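# Refit the lane stop bar while arm1 holds totes back

## Task

The stop bar has come out of the lane and only arm1's hand is keeping the totes from sliding. Seat the bar back in its brackets. Done when every tote stands upright on the lane, the row is pushed tight and square against the bar, and the totes run in number order with tote 1 touching the bar.

## Robot and tools

ROBOTS. Four identical i2rt Big YAM arms, arm1 to arm4. Each has six joints, a five-finger right hand and a wrist camera. Room cameras: cam_end, cam_over, cam_side, cam_wing. Wrist cameras: arm1_cam_wrist to arm4_cam_wrist. Arm feet (base_link, metres, scene frame; each foot faces its own +x): arm1 (-0.483, +0.355, 1.050), arm2 (-0.487, -0.344, 1.024), arm3 (+0.477, +0.343, 1.052), arm4 (+0.474, -0.353, 0.974). Reach is about 1.07 m from the joint1 axis. During the session arm1 must keep blocking the totes until the bar is back.

FRAME. One shared scene frame, origin on the floor, +z up. The hand point sits 0.045 m in front of the palm; its +z runs along straight fingers, +y out of the palm, +x across the palm away from the thumb. Straight fingertips extend 0.06-0.07 m past the point. A wrist bracket on the little-finger side can strike things.

move. Optional keys arm1, arm2, arm3, arm4 (one object per robot; an omitted robot gets nothing new and keeps its old targets) plus cameras (list of names, or ["all"], or [] for none). Within a robot's object:
- joints: absolute targets by name. joint1_rad -2.879..2.879 (yaw about the foot, + counter-clockwise from above), joint2_rad 0..3.141 (shoulder), joint3_rad 0..3.019 (elbow), joint4_rad -1.692..1.57 (hand pitch, + fingers up), joint5_rad -1.57..1.57 (sideways, + to the arm's right), joint6_rad -2.094..2.094 (roll, + clockwise seen from behind). Hand keys, each -1..1: hand_little, hand_ring, hand_middle, hand_index, hand_thumb_bend (+1 straight, -1 curled), hand_thumb_turn (+1 beside palm, -1 opposite fingers). hand_force_limit -1..1 maps to about 0-10 N fingertip stop force (0-15 N thumb). hand_speed -0.96..1 (full speed at +0.48 and up). Both settings start at 0 and -0.8.
- target: one list of seven numbers [x, y, z, qw, qx, qy, qz], an absolute hand-point pose in metres in the scene frame, same layout as the printed "hand" line. The hand travels in a straight line from its hand_target toward it. With target, joints may only carry hand keys.
- speed: top path speed, 0.002..0.5 m/s (default 0.25), only allowed with target; rotation capped at twice that in rad/s.
- min_time_s: 0.1..8 s, the shortest duration for that robot's arm-joint moves.
All motions in one call start together; hand paths finish together, paced by the slowest; paths last 0.5-10 s, a call at most 15 s. The hand lags, may overshoot speed when the arm is nearly straight, and often lands a centimetre or more off. Paths ignore obstacles and other arms. A call with no robot keys just reports every state plus images.

wait: seconds 0..10, optional cameras; commands nothing. zoom_image: camera plus region [x0, y0, x1, y1] in pixels of that camera's latest image, at most 504 by 504. show_instructions: shows the reference page. finished_scene: ends the scene permanently (scene 1, optional).

RESULTS. "move: arm1 done; arm2 time_out" sums up each moved robot. joint_status and hand_status per key: done, off_target (stopped short, may still push), time_out (joint keeps a nearby target and pushes; listed in on_its_own), not_followed (a safety check withheld the targets; "pose unreachable" for a hand target), limit_stop_at_motor_heat. on_its_own lists things the robot did unasked; "held at" is a target, not a reading. hand_target is the pose the held joint targets imply. hand_stopped_by gives six words for little, ring, middle, index, thumb_bend, thumb_turn: moving, target, force, stalled, fault. The *_load_n values are fingertip forces in N, positive pushing open; a lost grip drops them near 0. Joint velocities in rad/s ("within noise" means still); joint torques include the arm's own weight, with numbers 3 and 4 wrapping at ±28 N m. A robot under "as last shown" was not commanded and repeats old lines. Images may trail the state slightly; "pictures" names their order.

GRIPPING. A finger motor starts only when its target changes by at least 0.002 and stops at the target or at the force limit. For a soft grip use hand_speed -0.94 or below. To grip harder, raise hand_force_limit and send a target more closed than the reading; to release, send one more open. With the thumb turned in, the hand wraps items 0.035-0.065 m thick, handles down to about 0.025 m.

CAUTIONS. One refused call (out-of-range value) or a stop cancels the rest of that reply's move, wait and finished_scene calls; an unknown key makes a call invalid but later calls still run. Never let two robots press or collide, and don't close a hand on another robot's fingers. Don't drop the bar, tip totes, push anything off the work area or onto the floor, or strike fixed items hard. Long pushing, stretched poses or held loads heat motors; at 100 °C the arm goes limp for 30-60 s. Time passes while you think, so keep replies brief. A loose object may get an occasional nudge. Finish only when the arrangement holds without the robots.

Each tool is called after ">>>" by a JSON object that holds its "method" and its "body".

Reference images:

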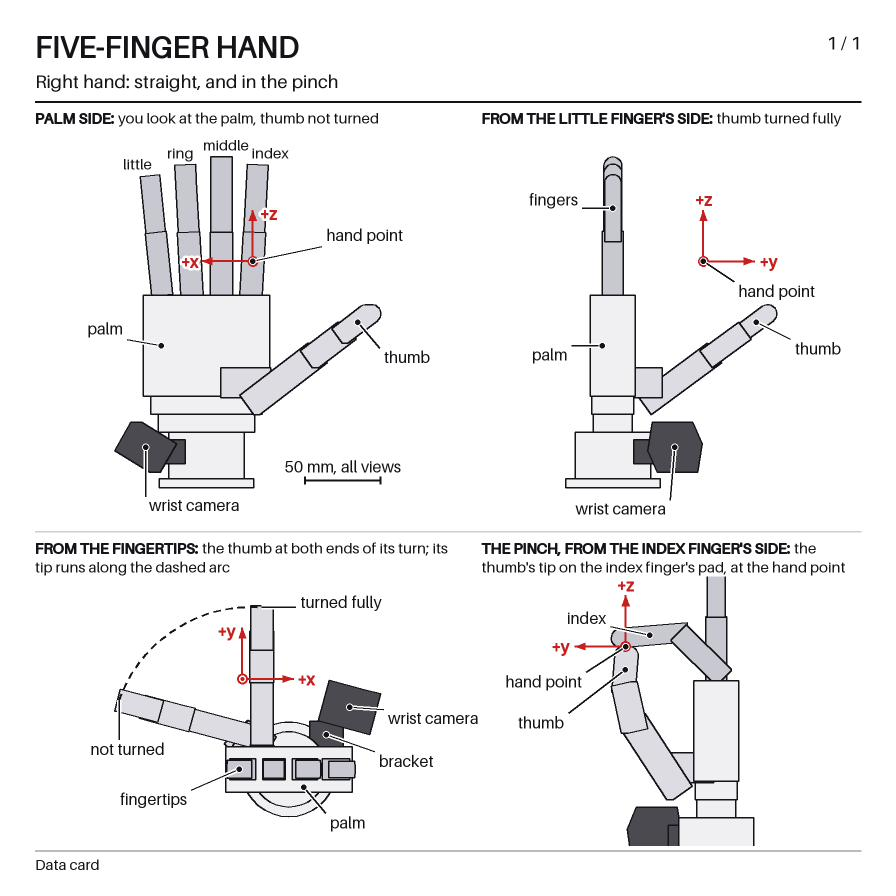

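## Session

>>> {"method": "move", "body": {}}

Scene clock: 0.00 s.
Joint torques (N m): no reading
Motor temperatures (°C): arm1=[37 36 33 29 35 29] | arm2=[37 37 32 32 29 29] | arm3=[40 33 39 28 27 32] | arm4=[32 30 32 31 29 26]
Heat: arm1: hottest joint1_rad 37 °C; arm2: hottest joint1_rad 37 °C; arm3: hottest joint1_rad 40 °C; arm4: hottest joint1_rad 32 °C.
Joint velocities: within noise
arm1.joint_positions: joint1_rad=-0.714 joint2_rad=+1.815 joint3_rad=+0.997 joint4_rad=-0.741 joint5_rad=+0.024 joint6_rad=+0.818 hand_little=+1.000 hand_ring=+1.000 hand_middle=+1.000 hand_index=+1.000 hand_thumb_turn=+1.000 hand_thumb_bend=+1.000 hand_force_limit=+0.000 hand_speed=-0.800
arm1.joint_status: not commanded
arm1.hand_stopped_by: target,target,target,target,target,target
arm1.little_load_n: 0.0
arm1.ring_load_n: 0.0
arm1.middle_load_n: 0.0
arm1.index_load_n: 0.0
arm1.thumb_bend_load_n: 0.0
arm1.thumb_turn_load_n: 0.0
arm1.hand: x=-0.7236 y=-0.0010 z=+0.9824 quat_wxyz=(+0.006, -0.702, -0.713, +0.005) (m; scene frame)
arm1.hand_target: x=-0.7285 y=-0.0063 z=+0.9843 quat_wxyz=(+0.005, -0.702, -0.712, +0.011) (m; scene frame)
arm1.hand_status: not commanded
arm2.joint_positions: joint1_rad=-0.750 joint2_rad=+0.580 joint3_rad=+1.381 joint4_rad=-1.226 joint5_rad=-0.184 joint6_rad=-0.993 hand_little=+1.000 hand_ring=+1.000 hand_middle=+1.000 hand_index=+1.000 hand_thumb_turn=+1.000 hand_thumb_bend=+1.000 hand_force_limit=+0.000 hand_speed=-0.800
arm2.joint_status: not commanded
arm2.hand_stopped_by: target,target,target,target,target,target
arm2.little_load_n: 0.0
arm2.ring_load_n: 0.0
arm2.middle_load_n: 0.0
arm2.index_load_n: 0.0
arm2.thumb_bend_load_n: 0.0
arm2.thumb_turn_load_n: 0.0
arm2.hand: x=-0.3423 y=-0.1717 z=+1.5310 quat_wxyz=(-0.417, +0.818, +0.169, +0.358) (m; scene frame)
arm2.hand_target: x=-0.3434 y=-0.1730 z=+1.5408 quat_wxyz=(-0.423, +0.812, +0.169, +0.366) (m; scene frame)
arm2.hand_status: not commanded
arm3.joint_positions: joint1_rad=+0.850 joint2_rad=+0.647 joint3_rad=+1.398 joint4_rad=-1.276 joint5_rad=+0.028 joint6_rad=-1.190 hand_little=+1.000 hand_ring=+1.000 hand_middle=+1.000 hand_index=+1.000 hand_thumb_turn=+1.000 hand_thumb_bend=+1.000 hand_force_limit=+0.000 hand_speed=-0.800
arm3.joint_status: not commanded
arm3.hand_stopped_by: target,target,target,target,target,target
arm3.little_load_n: 0.0
arm3.ring_load_n: 0.0
arm3.middle_load_n: 0.0
arm3.index_load_n: 0.0
arm3.thumb_bend_load_n: 0.0
arm3.thumb_turn_load_n: 0.0
arm3.hand: x=+0.6286 y=+0.1386 z=+1.5457 quat_wxyz=(+0.107, +0.731, -0.470, +0.484) (m; scene frame)
arm3.hand_target: x=+0.6277 y=+0.1395 z=+1.5554 quat_wxyz=(+0.108, +0.726, -0.467, +0.493) (m; scene frame)
arm3.hand_status: not commanded
arm4.joint_positions: joint1_rad=+0.801 joint2_rad=+0.625 joint3_rad=+1.420 joint4_rad=-1.435 joint5_rad=+0.209 joint6_rad=-1.330 hand_little=+1.000 hand_ring=+1.000 hand_middle=+1.000 hand_index=+1.000 hand_thumb_turn=+1.000 hand_thumb_bend=+1.000 hand_force_limit=+0.000 hand_speed=-0.800
arm4.joint_status: not commanded
arm4.hand_stopped_by: target,target,target,target,target,target
arm4.little_load_n: 0.0
arm4.ring_load_n: 0.0
arm4.middle_load_n: -0.5
arm4.index_load_n: 0.0
arm4.thumb_bend_load_n: 0.0
arm4.thumb_turn_load_n: 0.0
arm4.hand: x=+0.3926 y=-0.1575 z=+1.4700 quat_wxyz=(-0.419, +0.453, +0.762, +0.196) (m; scene frame)
arm4.hand_target: x=+0.3937 y=-0.1584 z=+1.4788 quat_wxyz=(-0.429, +0.451, +0.757, +0.198) (m; scene frame)
arm4.hand_status: not commanded
pictures: arm1_cam_wrist, arm2_cam_wrist, arm3_cam_wrist, arm4_cam_wrist, cam_end, cam_over, cam_side, cam_wing
Images, in order (width x height): arm1_cam_wrist 616x616, arm2_cam_wrist 616x616, arm3_cam_wrist 616x616, arm4_cam_wrist 616x616, cam_end 896x504, cam_over 896x504, cam_side 896x504, cam_wing 896x504.

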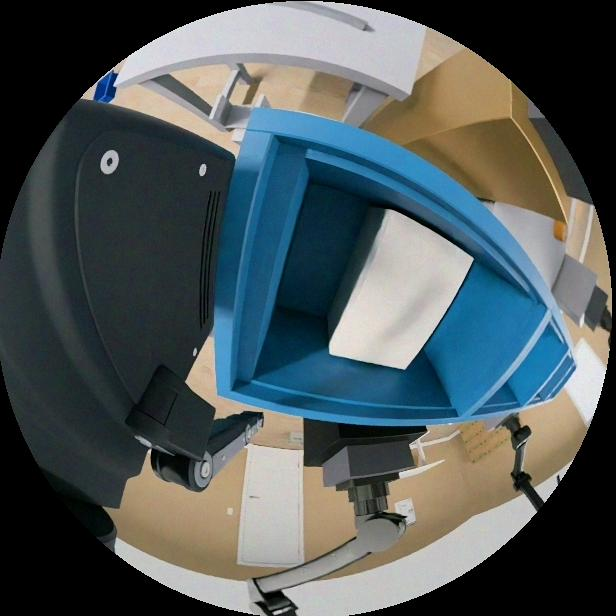

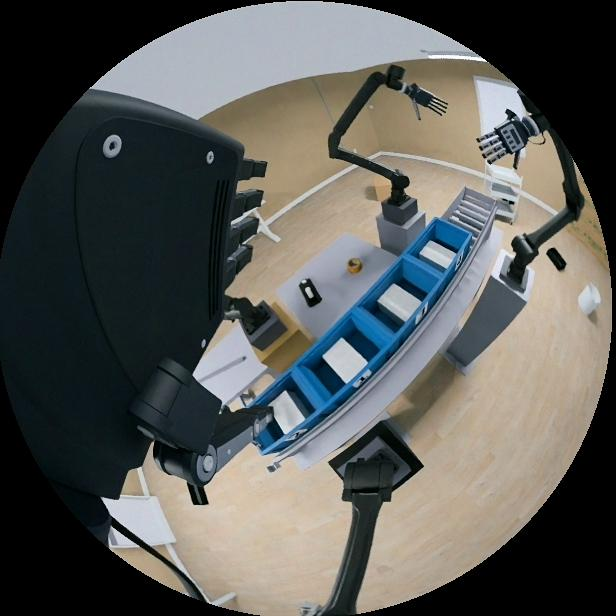

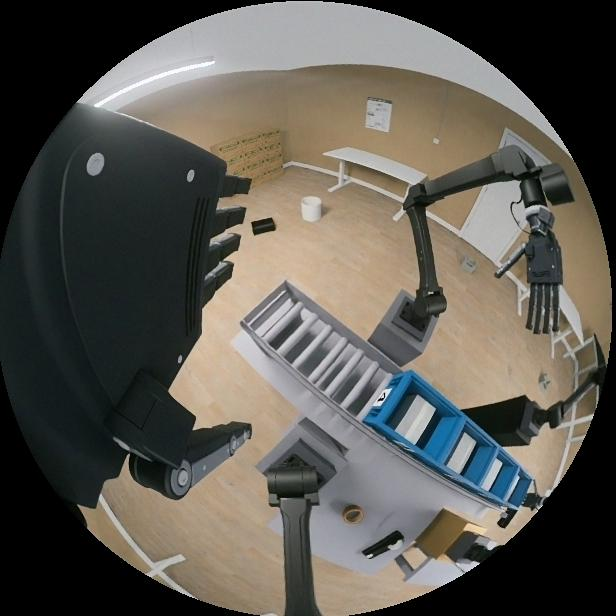

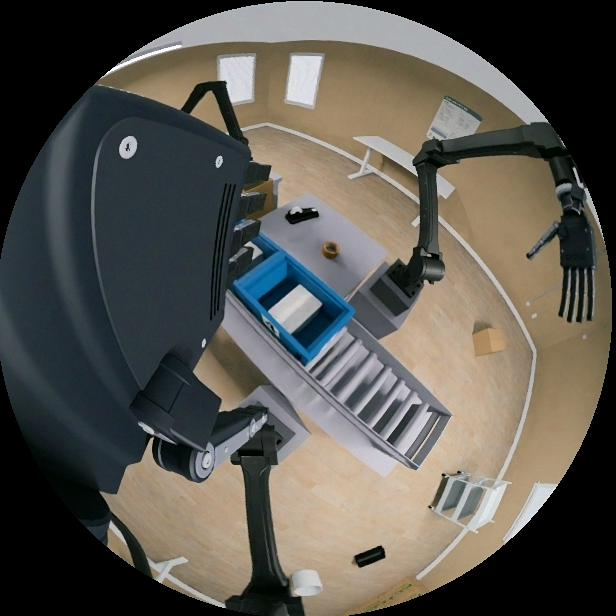

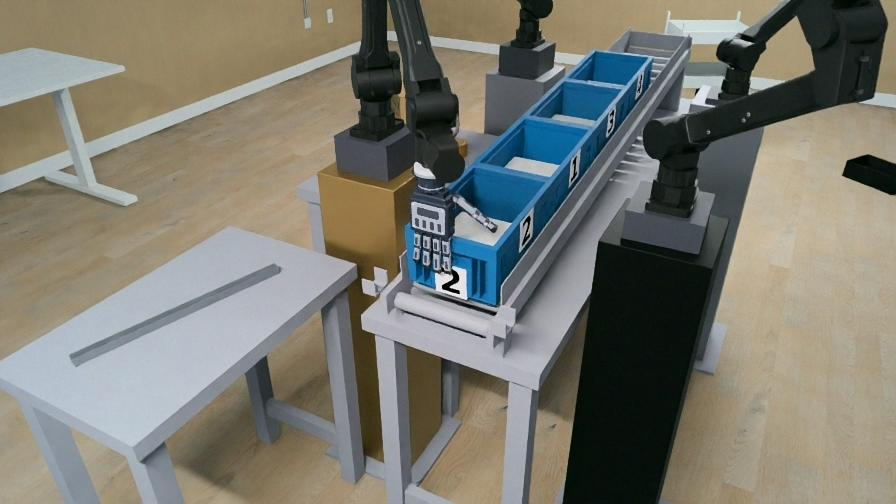

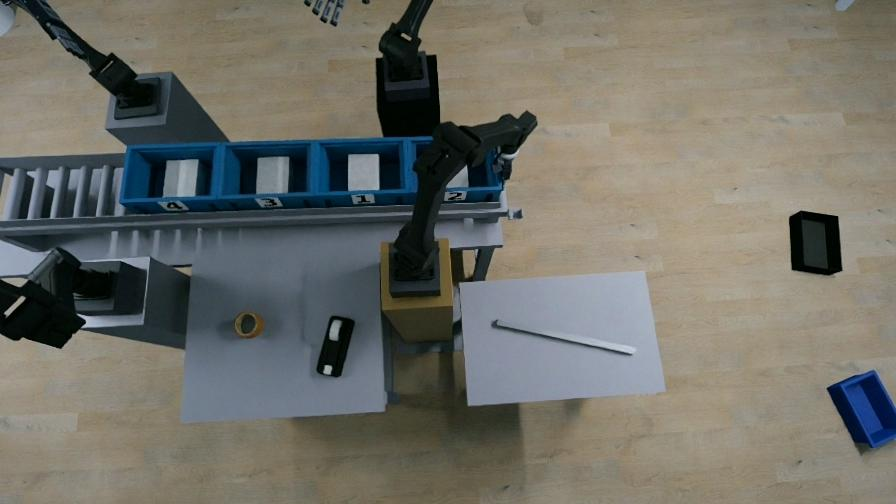

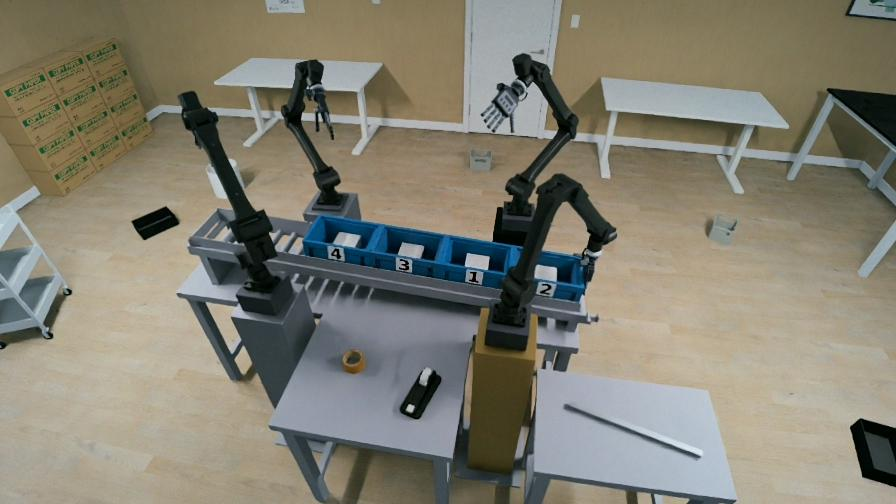

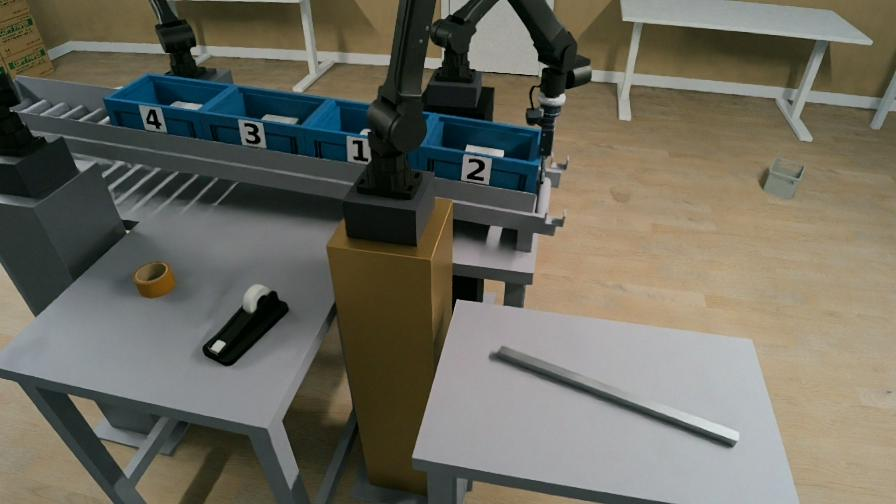

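>>> {"method": "zoom_image", "body": {"camera": "cam_end", "region": [320, 120, 620, 360]}}

>>> {"method": "zoom_image", "body": {"camera": "cam_over", "region": [360, 90, 680, 420]}}

>>> {"method": "zoom_image", "body": {"camera": "cam_wing", "region": [400, 80, 760, 460]}}

>>> {"method": "zoom_image", "body": {"camera": "cam_over", "region": [0, 120, 504, 260]}}

Scaled by 1.680 from the camera's 896x504 image, which has a finer 1280x720 frame.

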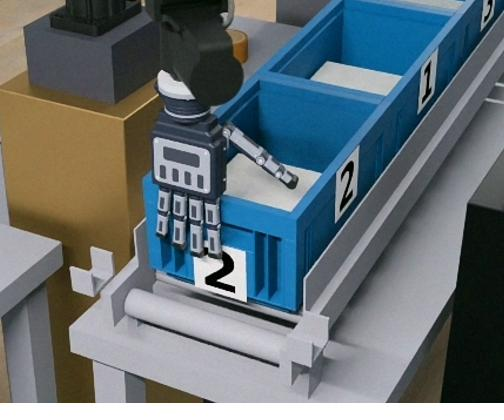

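Scaled by 1.527 from the camera's 896x504 image, which has a finer 1280x720 frame.

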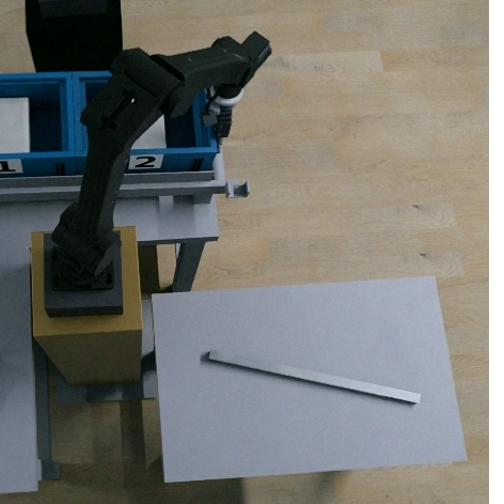

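Scaled by 1.326 from the camera's 896x504 image, which has a finer 1280x720 frame.

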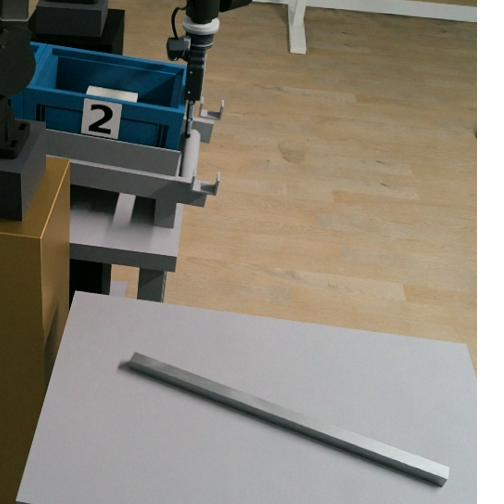

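Scaled by 1.000.

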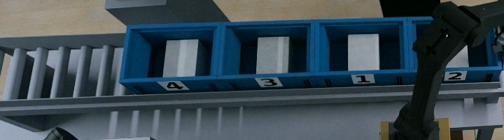

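>>> {"method": "zoom_image", "body": {"camera": "cam_end", "region": [350, 220, 530, 360]}}

>>> {"method": "zoom_image", "body": {"camera": "cam_wing", "region": [480, 130, 600, 250]}}

>>> {"method": "zoom_image", "body": {"camera": "cam_wing", "region": [460, 320, 780, 470]}}

>>> {"method": "zoom_image", "body": {"camera": "cam_over", "region": [440, 120, 560, 240]}}

>>> {"method": "zoom_image", "body": {"camera": "cam_side", "region": [180, 190, 420, 320]}}

>>> {"method": "zoom_image", "body": {"camera": "cam_end", "region": [40, 230, 320, 390]}}

Scaled by 2.800 from the camera's 896x504 image, which has a finer 1280x720 frame.

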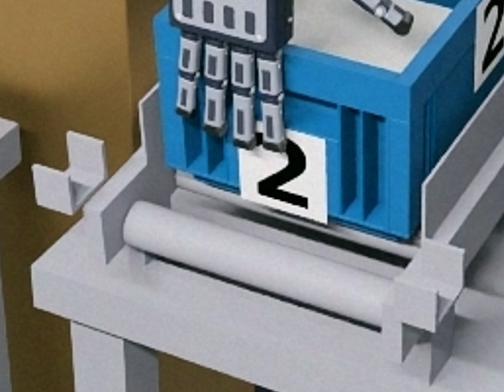

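Scaled by 4.200 from the camera's 896x504 image, which has a finer 1280x720 frame.

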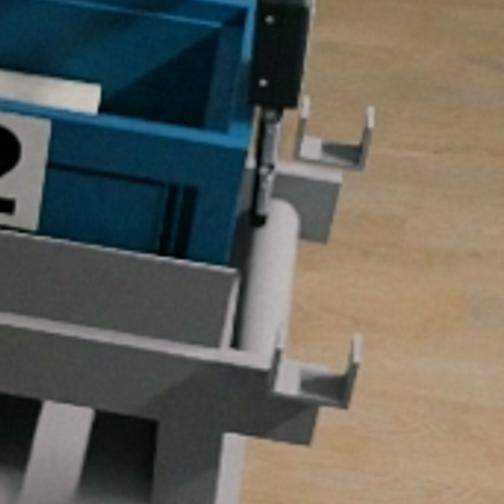

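Scaled by 1.575 from the camera's 896x504 image, which has a finer 1280x720 frame.

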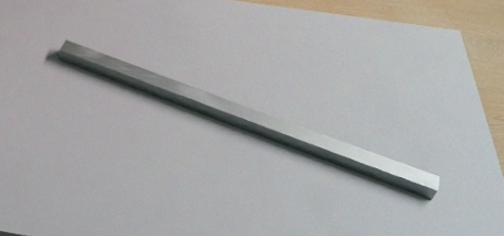

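Scaled by 4.200 from the camera's 896x504 image, which has a finer 1280x720 frame.

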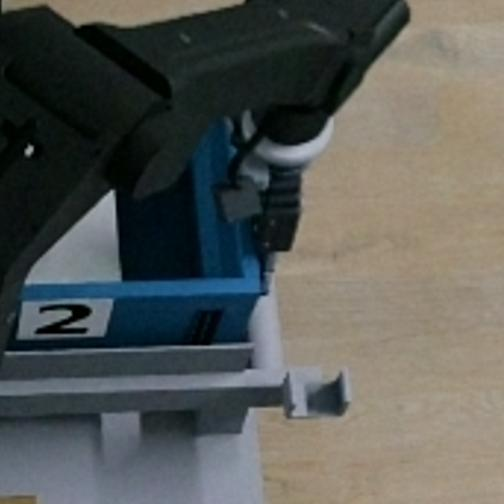

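Scaled by 2.100 from the camera's 896x504 image, which has a finer 1280x720 frame.

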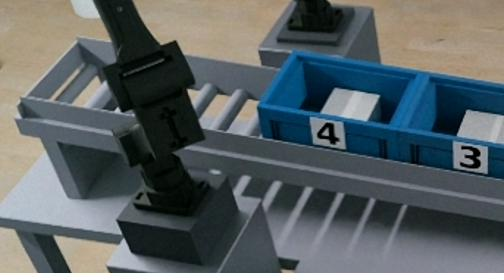

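Scaled by 1.800 from the camera's 896x504 image, which has a finer 1280x720 frame.

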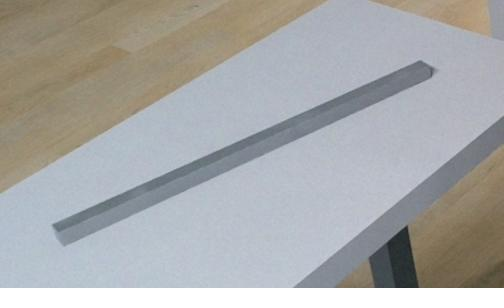

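>>> {"method": "zoom_image", "body": {"camera": "arm1_cam_wrist", "region": [180, 80, 616, 516]}}

>>> {"method": "zoom_image", "body": {"camera": "arm2_cam_wrist", "region": [190, 160, 540, 510]}}

>>> {"method": "zoom_image", "body": {"camera": "cam_side", "region": [400, 200, 640, 370]}}

>>> {"method": "zoom_image", "body": {"camera": "arm4_cam_wrist", "region": [180, 180, 480, 480]}}

Scaled by 1.156 from the camera's 616x616 image, which has a finer 880x880 frame.

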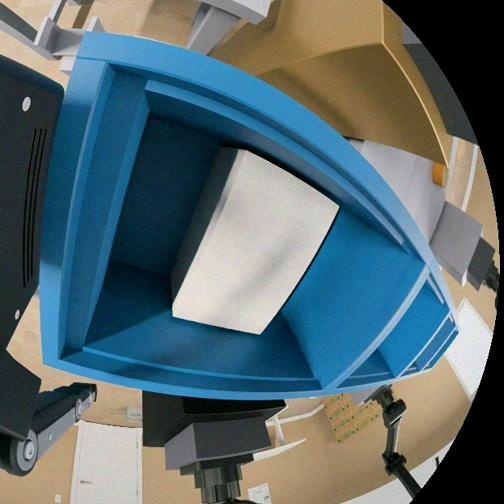

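Scaled by 1.440 from the camera's 616x616 image, which has a finer 880x880 frame.

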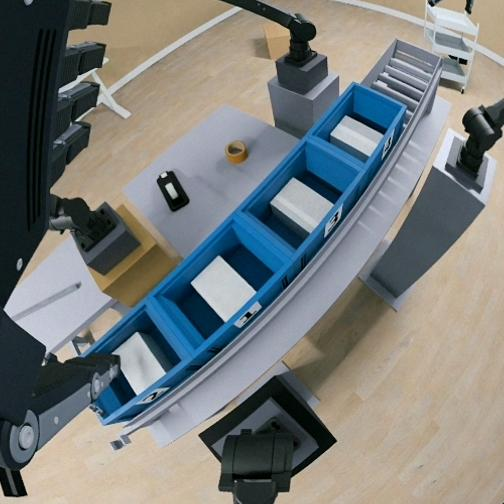

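Scaled by 2.100 from the camera's 896x504 image, which has a finer 1280x720 frame.

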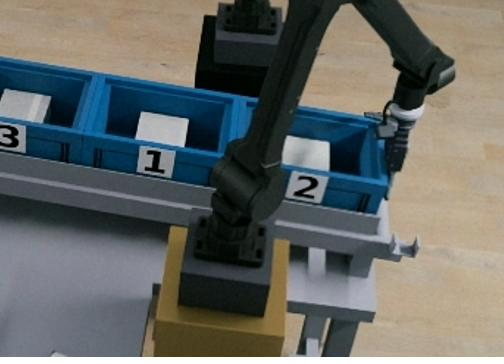

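Scaled by 1.680 from the camera's 616x616 image, which has a finer 880x880 frame.

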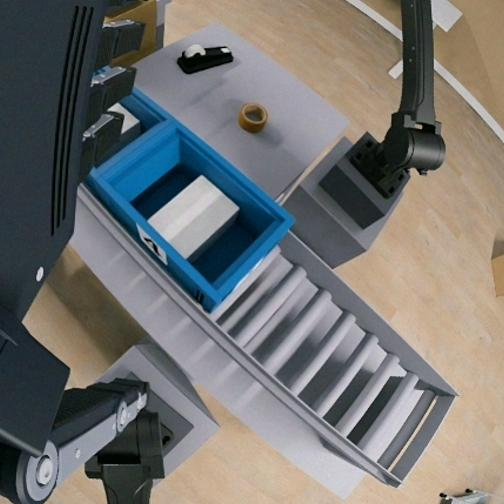

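>>> {"method": "move", "body": {"arm2": {"target": [-0.52, -0.03, 1.16, 0.0, 0.7071, 0.7071, 0.0], "speed": 0.3}, "cameras": ["arm2_cam_wrist", "cam_end", "cam_over", "cam_side"]}}

Scene clock: 124.47 s.
Joint torques (N m): arm1=[0.91 -9.88 6.93 -0.13 -0.36 0.04] | arm2=[1.08 -6.77 9.47 0.28 -0.18 0.13] | arm3=[0.5 2.67 9.1 2.07 0.09 -0.13] | arm4=[-0.85 1.44 8.02 1.47 0.01 0.01]
Motor temperatures (°C): arm1=[36 39 35 28 34 28] | arm2=[37 36 36 31 29 27] | arm3=[39 33 48 28 26 31] | arm4=[31 30 39 30 28 25]
Heat: arm1: hottest joint2_rad 39 °C; arm2: hottest joint1_rad 37 °C; arm3: hottest joint3_rad 48 °C; arm4: hottest joint3_rad 39 °C.
move: arm2 off_target
Joint velocities: within noise
arm1, arm3, arm4: as last shown
arm1.joint_positions: joint1_rad=-0.722 joint2_rad=+1.815 joint3_rad=+0.997 joint4_rad=-0.727 joint5_rad=+0.034 joint6_rad=+0.818 hand_little=+1.000 hand_ring=+1.000 hand_middle=+1.000 hand_index=+1.000 hand_thumb_turn=+1.000 hand_thumb_bend=+1.000 hand_force_limit=+0.000 hand_speed=-0.800
arm1.hand: x=-0.7303 y=-0.0004 z=+0.9816 quat_wxyz=(+0.011, -0.704, -0.710, +0.012) (m; scene frame)
arm1.hand_target: x=-0.7286 y=-0.0063 z=+0.9843 quat_wxyz=(+0.005, -0.702, -0.712, +0.011) (m; scene frame)
arm2.joint_positions: joint1_rad=+0.201 joint2_rad=+1.313 joint3_rad=+1.001 joint4_rad=-1.289 joint5_rad=-0.006 joint6_rad=-1.306 hand_little=+1.000 hand_ring=+1.000 hand_middle=+1.000 hand_index=+1.000 hand_thumb_turn=+1.000 hand_thumb_bend=+1.000 hand_force_limit=+0.000 hand_speed=-0.800
arm2.joint_status: not commanded
arm2.hand_stopped_by: target,target,target,target,target,target
arm2.little_load_n: 0.0
arm2.ring_load_n: 0.0
arm2.middle_load_n: 0.0
arm2.index_load_n: -0.5
arm2.thumb_bend_load_n: 0.0
arm2.thumb_turn_load_n: 0.0
arm2.hand: x=-0.5126 y=-0.0415 z=+1.1569 quat_wxyz=(+0.011, +0.714, +0.700, -0.004) (m; scene frame)
arm2.hand_target: x=-0.5200 y=-0.0303 z=+1.1601 quat_wxyz=(+0.000, +0.707, +0.707, +0.000) (m; scene frame)
arm2.hand_status: off_target (0.014 m and 1.8 deg from the pose sent, 0.435 m and 91.5 deg at the start)
arm3.thumb_bend_load_n: 0.5
arm4.middle_load_n: 0.0
pictures: arm2_cam_wrist, cam_end, cam_over, cam_side
Images, in order (width x height): arm2_cam_wrist 616x616, cam_end 896x504, cam_over 896x504, cam_side 896x504.

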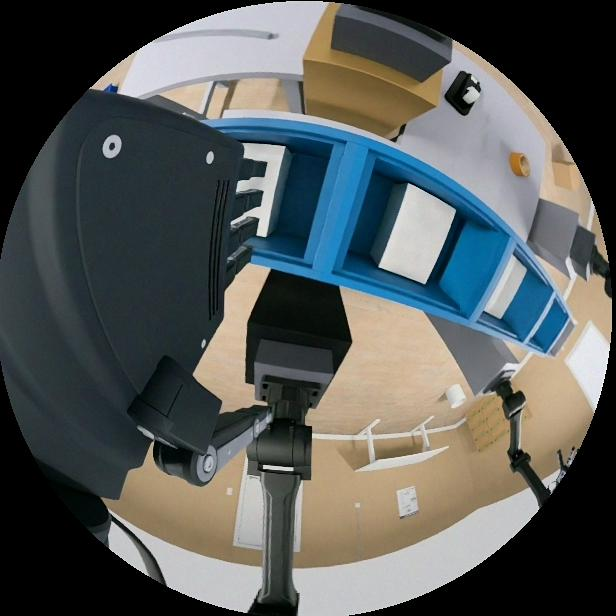

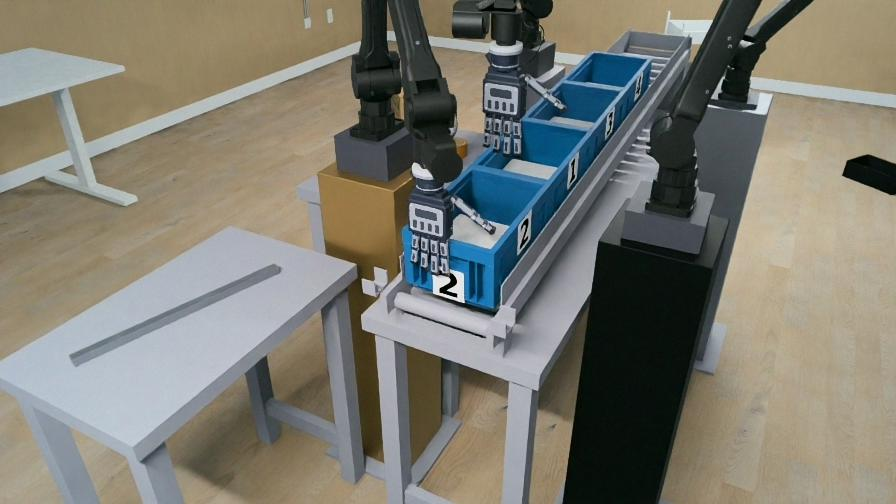

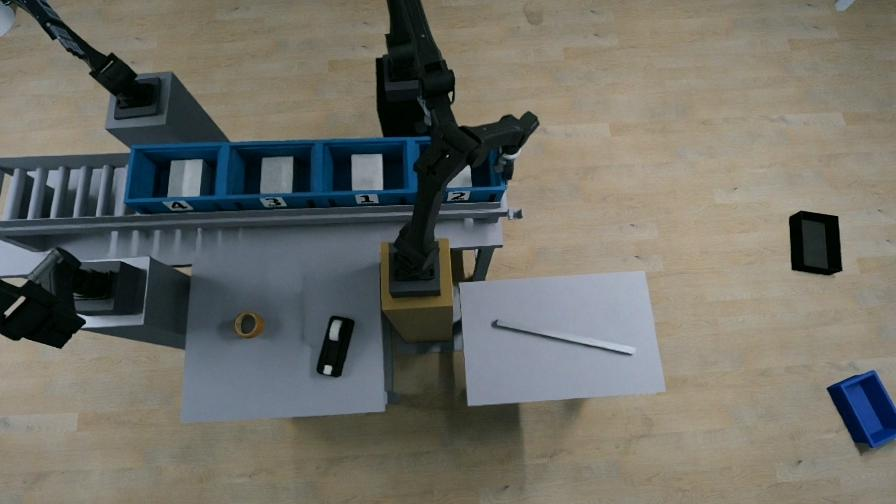

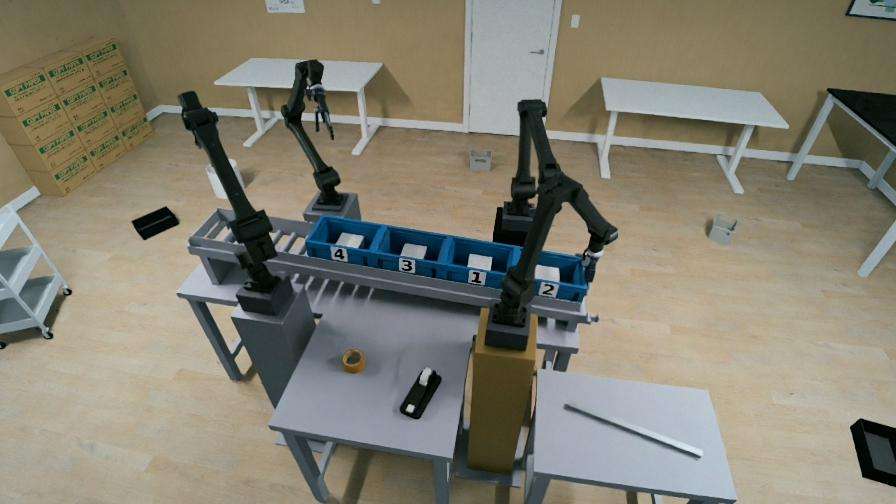

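>>> {"method": "move", "body": {"arm2": {"target": [-0.457, -0.03, 1.09, 0.0, 0.7071, 0.7071, 0.0], "speed": 0.2}, "cameras": ["arm2_cam_wrist", "cam_end", "cam_side"]}}

Scene clock: 156.47 s.
Joint torques (N m): arm1=[0.38 -10.87 6.94 -0.23 -0.41 0.08] | arm2=[-0.85 -6.59 7.46 0.31 -0.12 0.16] | arm3=[0.5 2.43 9.11 2.09 0.09 -0.15] | arm4=[-0.79 1.32 8.02 1.4 0.01 0.03]
Motor temperatures (°C): arm1=[36 39 35 28 33 27] | arm2=[37 35 38 30 29 27] | arm3=[39 33 49 27 25 31] | arm4=[31 30 39 30 28 25]
Heat: arm1: hottest joint2_rad 39 °C; arm2: hottest joint3_rad 38 °C; arm3: hottest joint3_rad 49 °C; arm4: hottest joint3_rad 39 °C.
move: arm2 done
Joint velocities: within noise
arm1, arm3, arm4: as last shown
arm1.little_load_n: 0.5
arm2.joint_positions: joint1_rad=+0.053 joint2_rad=+1.357 joint3_rad=+0.870 joint4_rad=-1.088 joint5_rad=-0.006 joint6_rad=-1.480 hand_little=+1.000 hand_ring=+1.000 hand_middle=+1.000 hand_index=+1.000 hand_thumb_turn=+1.000 hand_thumb_bend=+1.000 hand_force_limit=+0.000 hand_speed=-0.800
arm2.joint_status: not commanded
arm2.hand_stopped_by: target,target,target,target,target,target
arm2.little_load_n: 0.0
arm2.ring_load_n: 0.0
arm2.middle_load_n: 0.0
arm2.index_load_n: 0.0
arm2.thumb_bend_load_n: 0.0
arm2.thumb_turn_load_n: 0.0
arm2.hand: x=-0.4609 y=-0.0329 z=+1.0953 quat_wxyz=(+0.000, +0.705, +0.709, +0.002) (m; scene frame)
arm2.hand_target: x=-0.4570 y=-0.0301 z=+1.0901 quat_wxyz=(+0.000, +0.707, +0.707, +0.000) (m; scene frame)
arm2.hand_status: done (0.007 m and 0.4 deg from the pose sent, 0.088 m and 1.8 deg at the start)
arm3.thumb_bend_load_n: 0.0
pictures: arm2_cam_wrist, cam_end, cam_side
Images, in order (width x height): arm2_cam_wrist 616x616, cam_end 896x504, cam_side 896x504.

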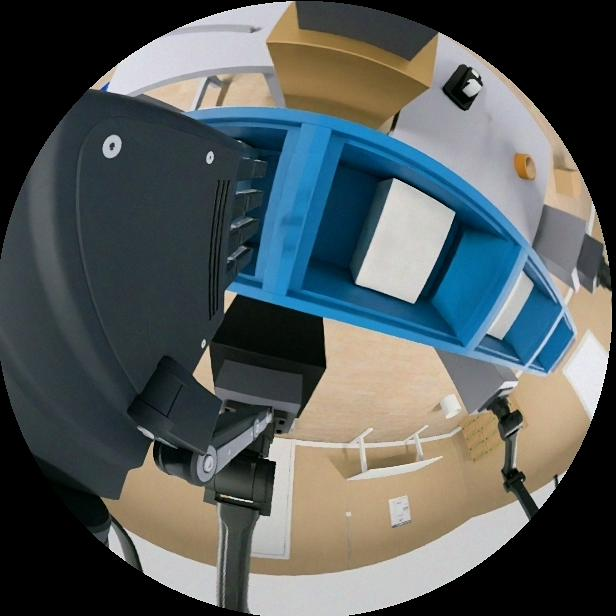

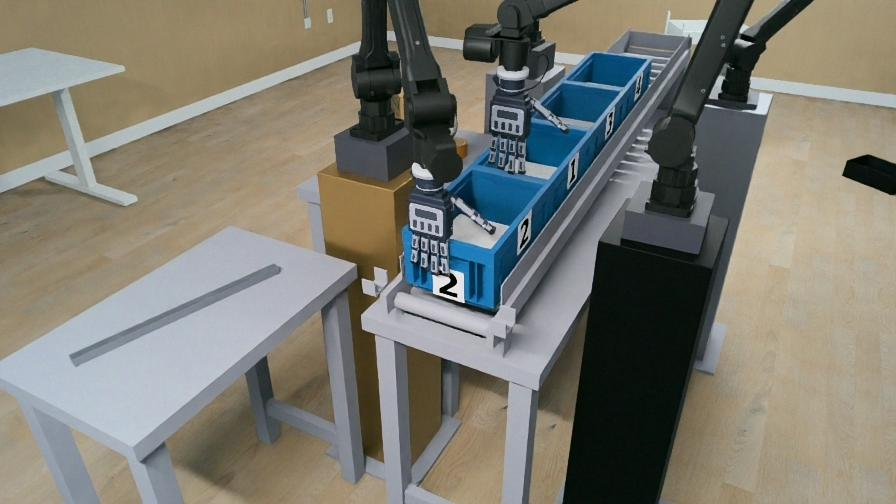

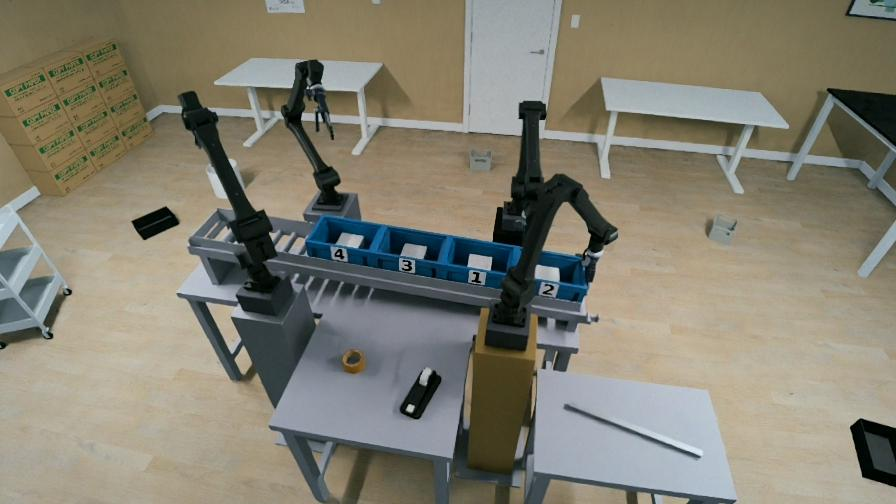

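>>> {"method": "zoom_image", "body": {"camera": "arm2_cam_wrist", "region": [180, 90, 400, 310]}}

>>> {"method": "zoom_image", "body": {"camera": "cam_end", "region": [400, 80, 600, 220]}}

Scaled by 2.291 from the camera's 616x616 image, which has a finer 880x880 frame.

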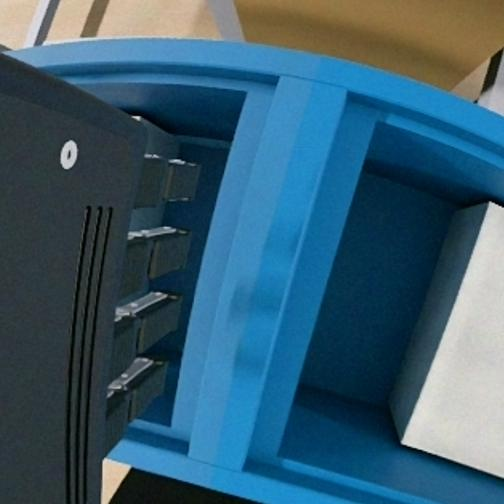

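Scaled by 2.520 from the camera's 896x504 image, which has a finer 1280x720 frame.

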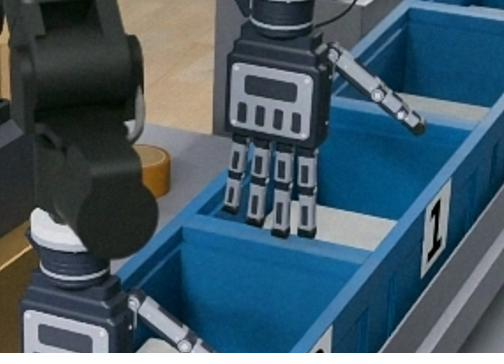

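>>> {"method": "move", "body": {"arm2": {"target": [-0.478, -0.03, 0.992, 0.0, 0.7071, 0.7071, 0.0], "speed": 0.12}, "cameras": ["arm2_cam_wrist", "cam_end"]}}

Scene clock: 197.13 s.
Joint torques (N m): arm1=[0.03 -10.7 7.05 0.05 -0.47 0.01] | arm2=[1.03 -7.59 5.97 0.23 0.13 0.29] | arm3=[0.67 2.37 9.09 2.03 0.08 -0.15] | arm4=[-0.32 1.32 8.08 1.42 0.01 0.02]
Motor temperatures (°C): arm1=[35 39 36 28 33 27] | arm2=[36 35 36 30 29 27] | arm3=[39 32 49 27 25 30] | arm4=[31 30 40 29 28 25]
Heat: arm1: hottest joint2_rad 39 °C; arm2: hottest joint1_rad 36 °C; arm3: hottest joint3_rad 49 °C; arm4: hottest joint3_rad 40 °C.
move: arm2 done
Joint velocities: within noise
arm1, arm3, arm4: as last shown
arm1.little_load_n: 0.0
arm1.hand: x=-0.7302 y=-0.0005 z=+0.9816 quat_wxyz=(+0.010, -0.704, -0.710, +0.012) (m; scene frame)
arm1.hand_target: x=-0.7285 y=-0.0063 z=+0.9843 quat_wxyz=(+0.005, -0.702, -0.712, +0.011) (m; scene frame)
arm2.joint_positions: joint1_rad=+0.087 joint2_rad=+1.546 joint3_rad=+0.754 joint4_rad=-0.782 joint5_rad=-0.012 joint6_rad=-1.434 hand_little=+1.000 hand_ring=+1.000 hand_middle=+1.000 hand_index=+1.000 hand_thumb_turn=+1.000 hand_thumb_bend=+1.000 hand_force_limit=+0.000 hand_speed=-0.800
arm2.joint_status: not commanded
arm2.hand_stopped_by: target,target,target,target,target,target
arm2.little_load_n: 0.0
arm2.ring_load_n: 0.0
arm2.middle_load_n: 0.0
arm2.index_load_n: 0.0
arm2.thumb_bend_load_n: 0.0
arm2.thumb_turn_load_n: 0.0
arm2.hand: x=-0.4739 y=-0.0303 z=+0.9976 quat_wxyz=(-0.003, +0.709, +0.705, +0.000) (m; scene frame)
arm2.hand_target: x=-0.4779 y=-0.0301 z=+0.9921 quat_wxyz=(+0.000, +0.707, +0.707, +0.000) (m; scene frame)
arm2.hand_status: done (0.007 m and 0.5 deg from the pose sent, 0.105 m and 0.4 deg at the start)
pictures: arm2_cam_wrist, cam_end
Images, in order (width x height): arm2_cam_wrist 616x616, cam_end 896x504.

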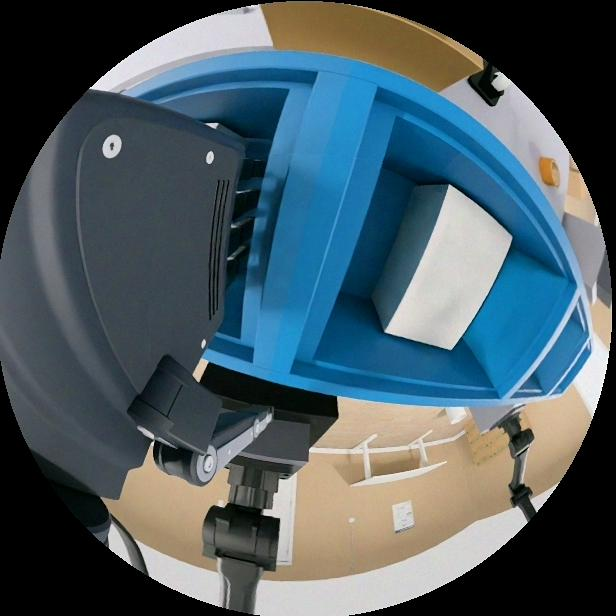

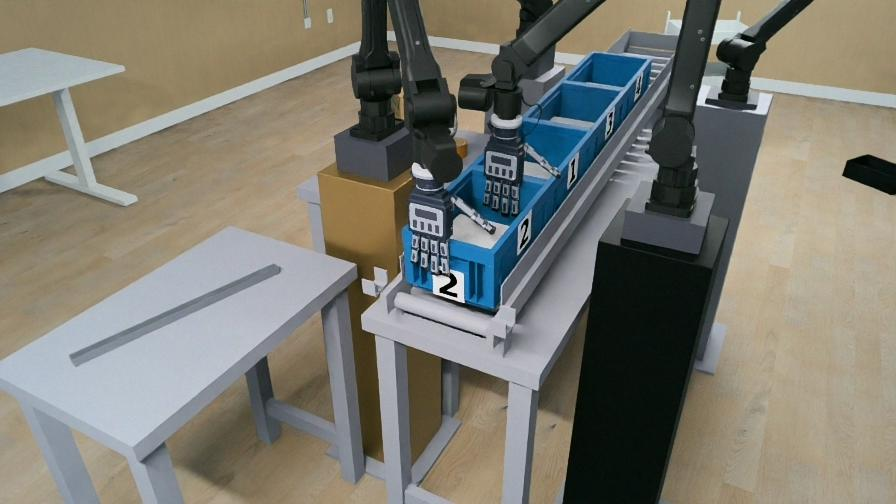

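>>> {"method": "move", "body": {"arm2": {"target": [-0.445, -0.03, 0.990, 0.0, 0.7071, 0.7071, 0.0], "speed": 0.05}}}

>>> {"method": "move", "body": {"arm1": {"target": [-0.755, -0.0063, 0.9843, 0.005, -0.702, -0.712, 0.011], "speed": 0.05}, "cameras": ["arm2_cam_wrist", "cam_end", "cam_wing"]}}

Scene clock: 203.97 s.
Joint torques (N m): arm1=[0.97 -10.75 6.74 -0.17 -0.11 0.05] | arm2=[-1.38 -7.88 5.48 0.42 0.63 -0.07] | arm3=[0.56 2.49 9.07 2.06 0.09 -0.15] | arm4=[-0.56 1.38 8.05 1.42 0.01 0.01]
Motor temperatures (°C): arm1=[35 39 36 27 33 27] | arm2=[36 35 36 30 29 27] | arm3=[39 32 49 27 25 30] | arm4=[31 30 40 29 28 25]
Heat: arm1: hottest joint2_rad 39 °C; arm2: hottest joint1_rad 36 °C; arm3: hottest joint3_rad 49 °C; arm4: hottest joint3_rad 40 °C.
move: arm2 off_target
Joint velocities: within noise
arm1, arm3, arm4: as last shown
arm1.joint_positions: joint1_rad=-0.722 joint2_rad=+1.815 joint3_rad=+0.997 joint4_rad=-0.730 joint5_rad=+0.027 joint6_rad=+0.818 hand_little=+1.000 hand_ring=+1.000 hand_middle=+1.000 hand_index=+1.000 hand_thumb_turn=+1.000 hand_thumb_bend=+1.000 hand_force_limit=+0.000 hand_speed=-0.800
arm1.hand: x=-0.7288 y=-0.0008 z=+0.9820 quat_wxyz=(+0.007, -0.704, -0.710, +0.011) (m; scene frame)
arm2.joint_positions: joint1_rad=+0.041 joint2_rad=+1.546 joint3_rad=+0.747 joint4_rad=-0.777 joint5_rad=-0.025 joint6_rad=-1.498 hand_little=+1.000 hand_ring=+1.000 hand_middle=+1.000 hand_index=+1.000 hand_thumb_turn=+1.000 hand_thumb_bend=+1.000 hand_force_limit=+0.000 hand_speed=-0.800
arm2.joint_status: not commanded
arm2.hand_stopped_by: target,target,target,target,target,target
arm2.little_load_n: 0.0
arm2.ring_load_n: 0.0
arm2.middle_load_n: 0.0
arm2.index_load_n: 0.0
arm2.thumb_bend_load_n: 0.0
arm2.thumb_turn_load_n: 0.0
arm2.hand: x=-0.4598 y=-0.0302 z=+0.9953 quat_wxyz=(-0.007, +0.703, +0.711, -0.005) (m; scene frame)
arm2.hand_target: x=-0.4455 y=-0.0307 z=+0.9903 quat_wxyz=(+0.000, +0.707, +0.707, +0.000) (m; scene frame)
arm2.hand_status: off_target (0.016 m and 1.2 deg from the pose sent, 0.030 m and 0.5 deg at the start)
pictures: none

Scene clock: 205.10 s.
Joint torques (N m): arm1=[0.15 -9.64 9.07 0.12 -0.13 -0.1] | arm2=[-3.31 -7.3 5.46 0.49 0.61 -0.02] | arm3=[0.62 2.61 9.09 2.13 0.1 -0.14] | arm4=[-0.67 1.44 8.05 1.42 0.02 0.02]
Motor temperatures (°C): arm1=[35 39 36 27 33 27] | arm2=[36 35 36 30 29 27] | arm3=[39 32 49 27 25 30] | arm4=[31 30 40 29 28 25]
Heat: arm1: hottest joint2_rad 39 °C; arm2: hottest joint1_rad 36 °C; arm3: hottest joint3_rad 49 °C; arm4: hottest joint3_rad 40 °C.
move: arm1 off_target
Joint velocities: within noise
arm1.joint_positions: joint1_rad=-0.752 joint2_rad=+1.834 joint3_rad=+1.029 joint4_rad=-0.751 joint5_rad=+0.026 joint6_rad=+0.794 hand_little=+1.000 hand_ring=+1.000 hand_middle=+1.000 hand_index=+1.000 hand_thumb_turn=+1.000 hand_thumb_bend=+1.000 hand_force_limit=+0.000 hand_speed=-0.800
arm1.joint_status: not commanded
arm1.hand_stopped_by: target,target,target,target,target,target
arm1.little_load_n: 0.0
arm1.ring_load_n: 0.0
arm1.middle_load_n: 0.0
arm1.index_load_n: 0.0
arm1.thumb_bend_load_n: -0.5
arm1.thumb_turn_load_n: 0.0
arm1.hand: x=-0.7439 y=+0.0023 z=+0.9823 quat_wxyz=(+0.007, -0.706, -0.708, +0.006) (m; scene frame)
arm1.hand_target: x=-0.7548 y=-0.0060 z=+0.9844 quat_wxyz=(+0.005, -0.702, -0.712, +0.011) (m; scene frame)
arm1.hand_status: off_target (0.014 m and 0.9 deg from the pose sent, 0.027 m and 0.5 deg at the start)
arm2, arm3, arm4: as last shown
arm2.little_load_n: -0.5
arm2.hand: x=-0.4596 y=-0.0302 z=+0.9953 quat_wxyz=(-0.007, +0.703, +0.711, -0.005) (m; scene frame)
pictures: arm2_cam_wrist, cam_end, cam_wing
Images, in order (width x height): arm2_cam_wrist 616x616, cam_end 896x504, cam_wing 896x504.

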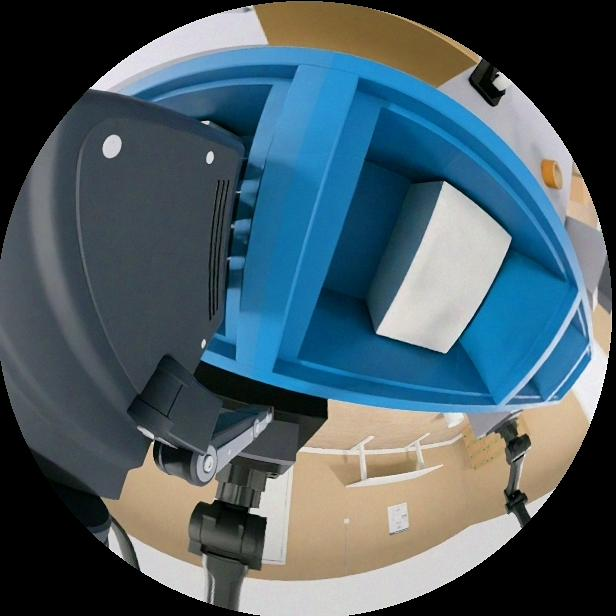

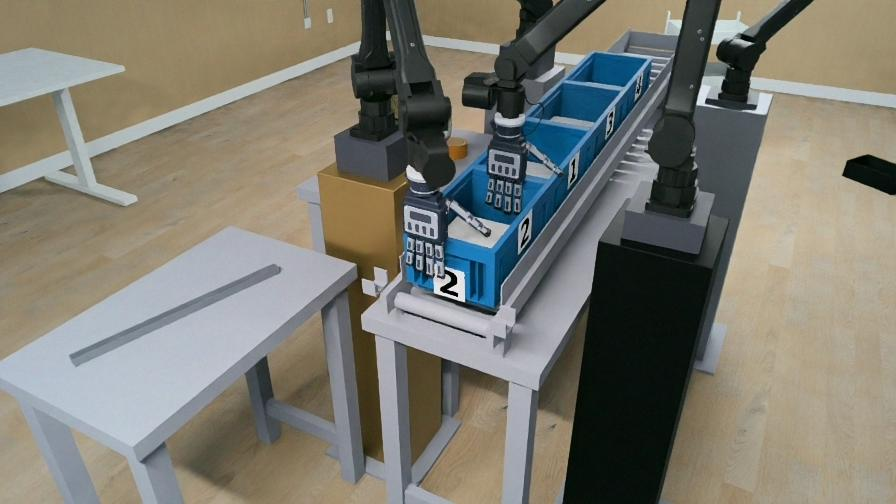

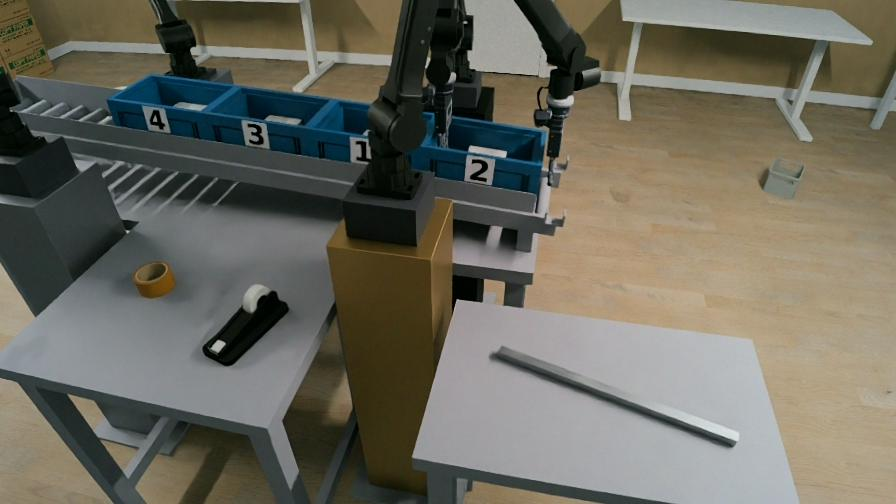

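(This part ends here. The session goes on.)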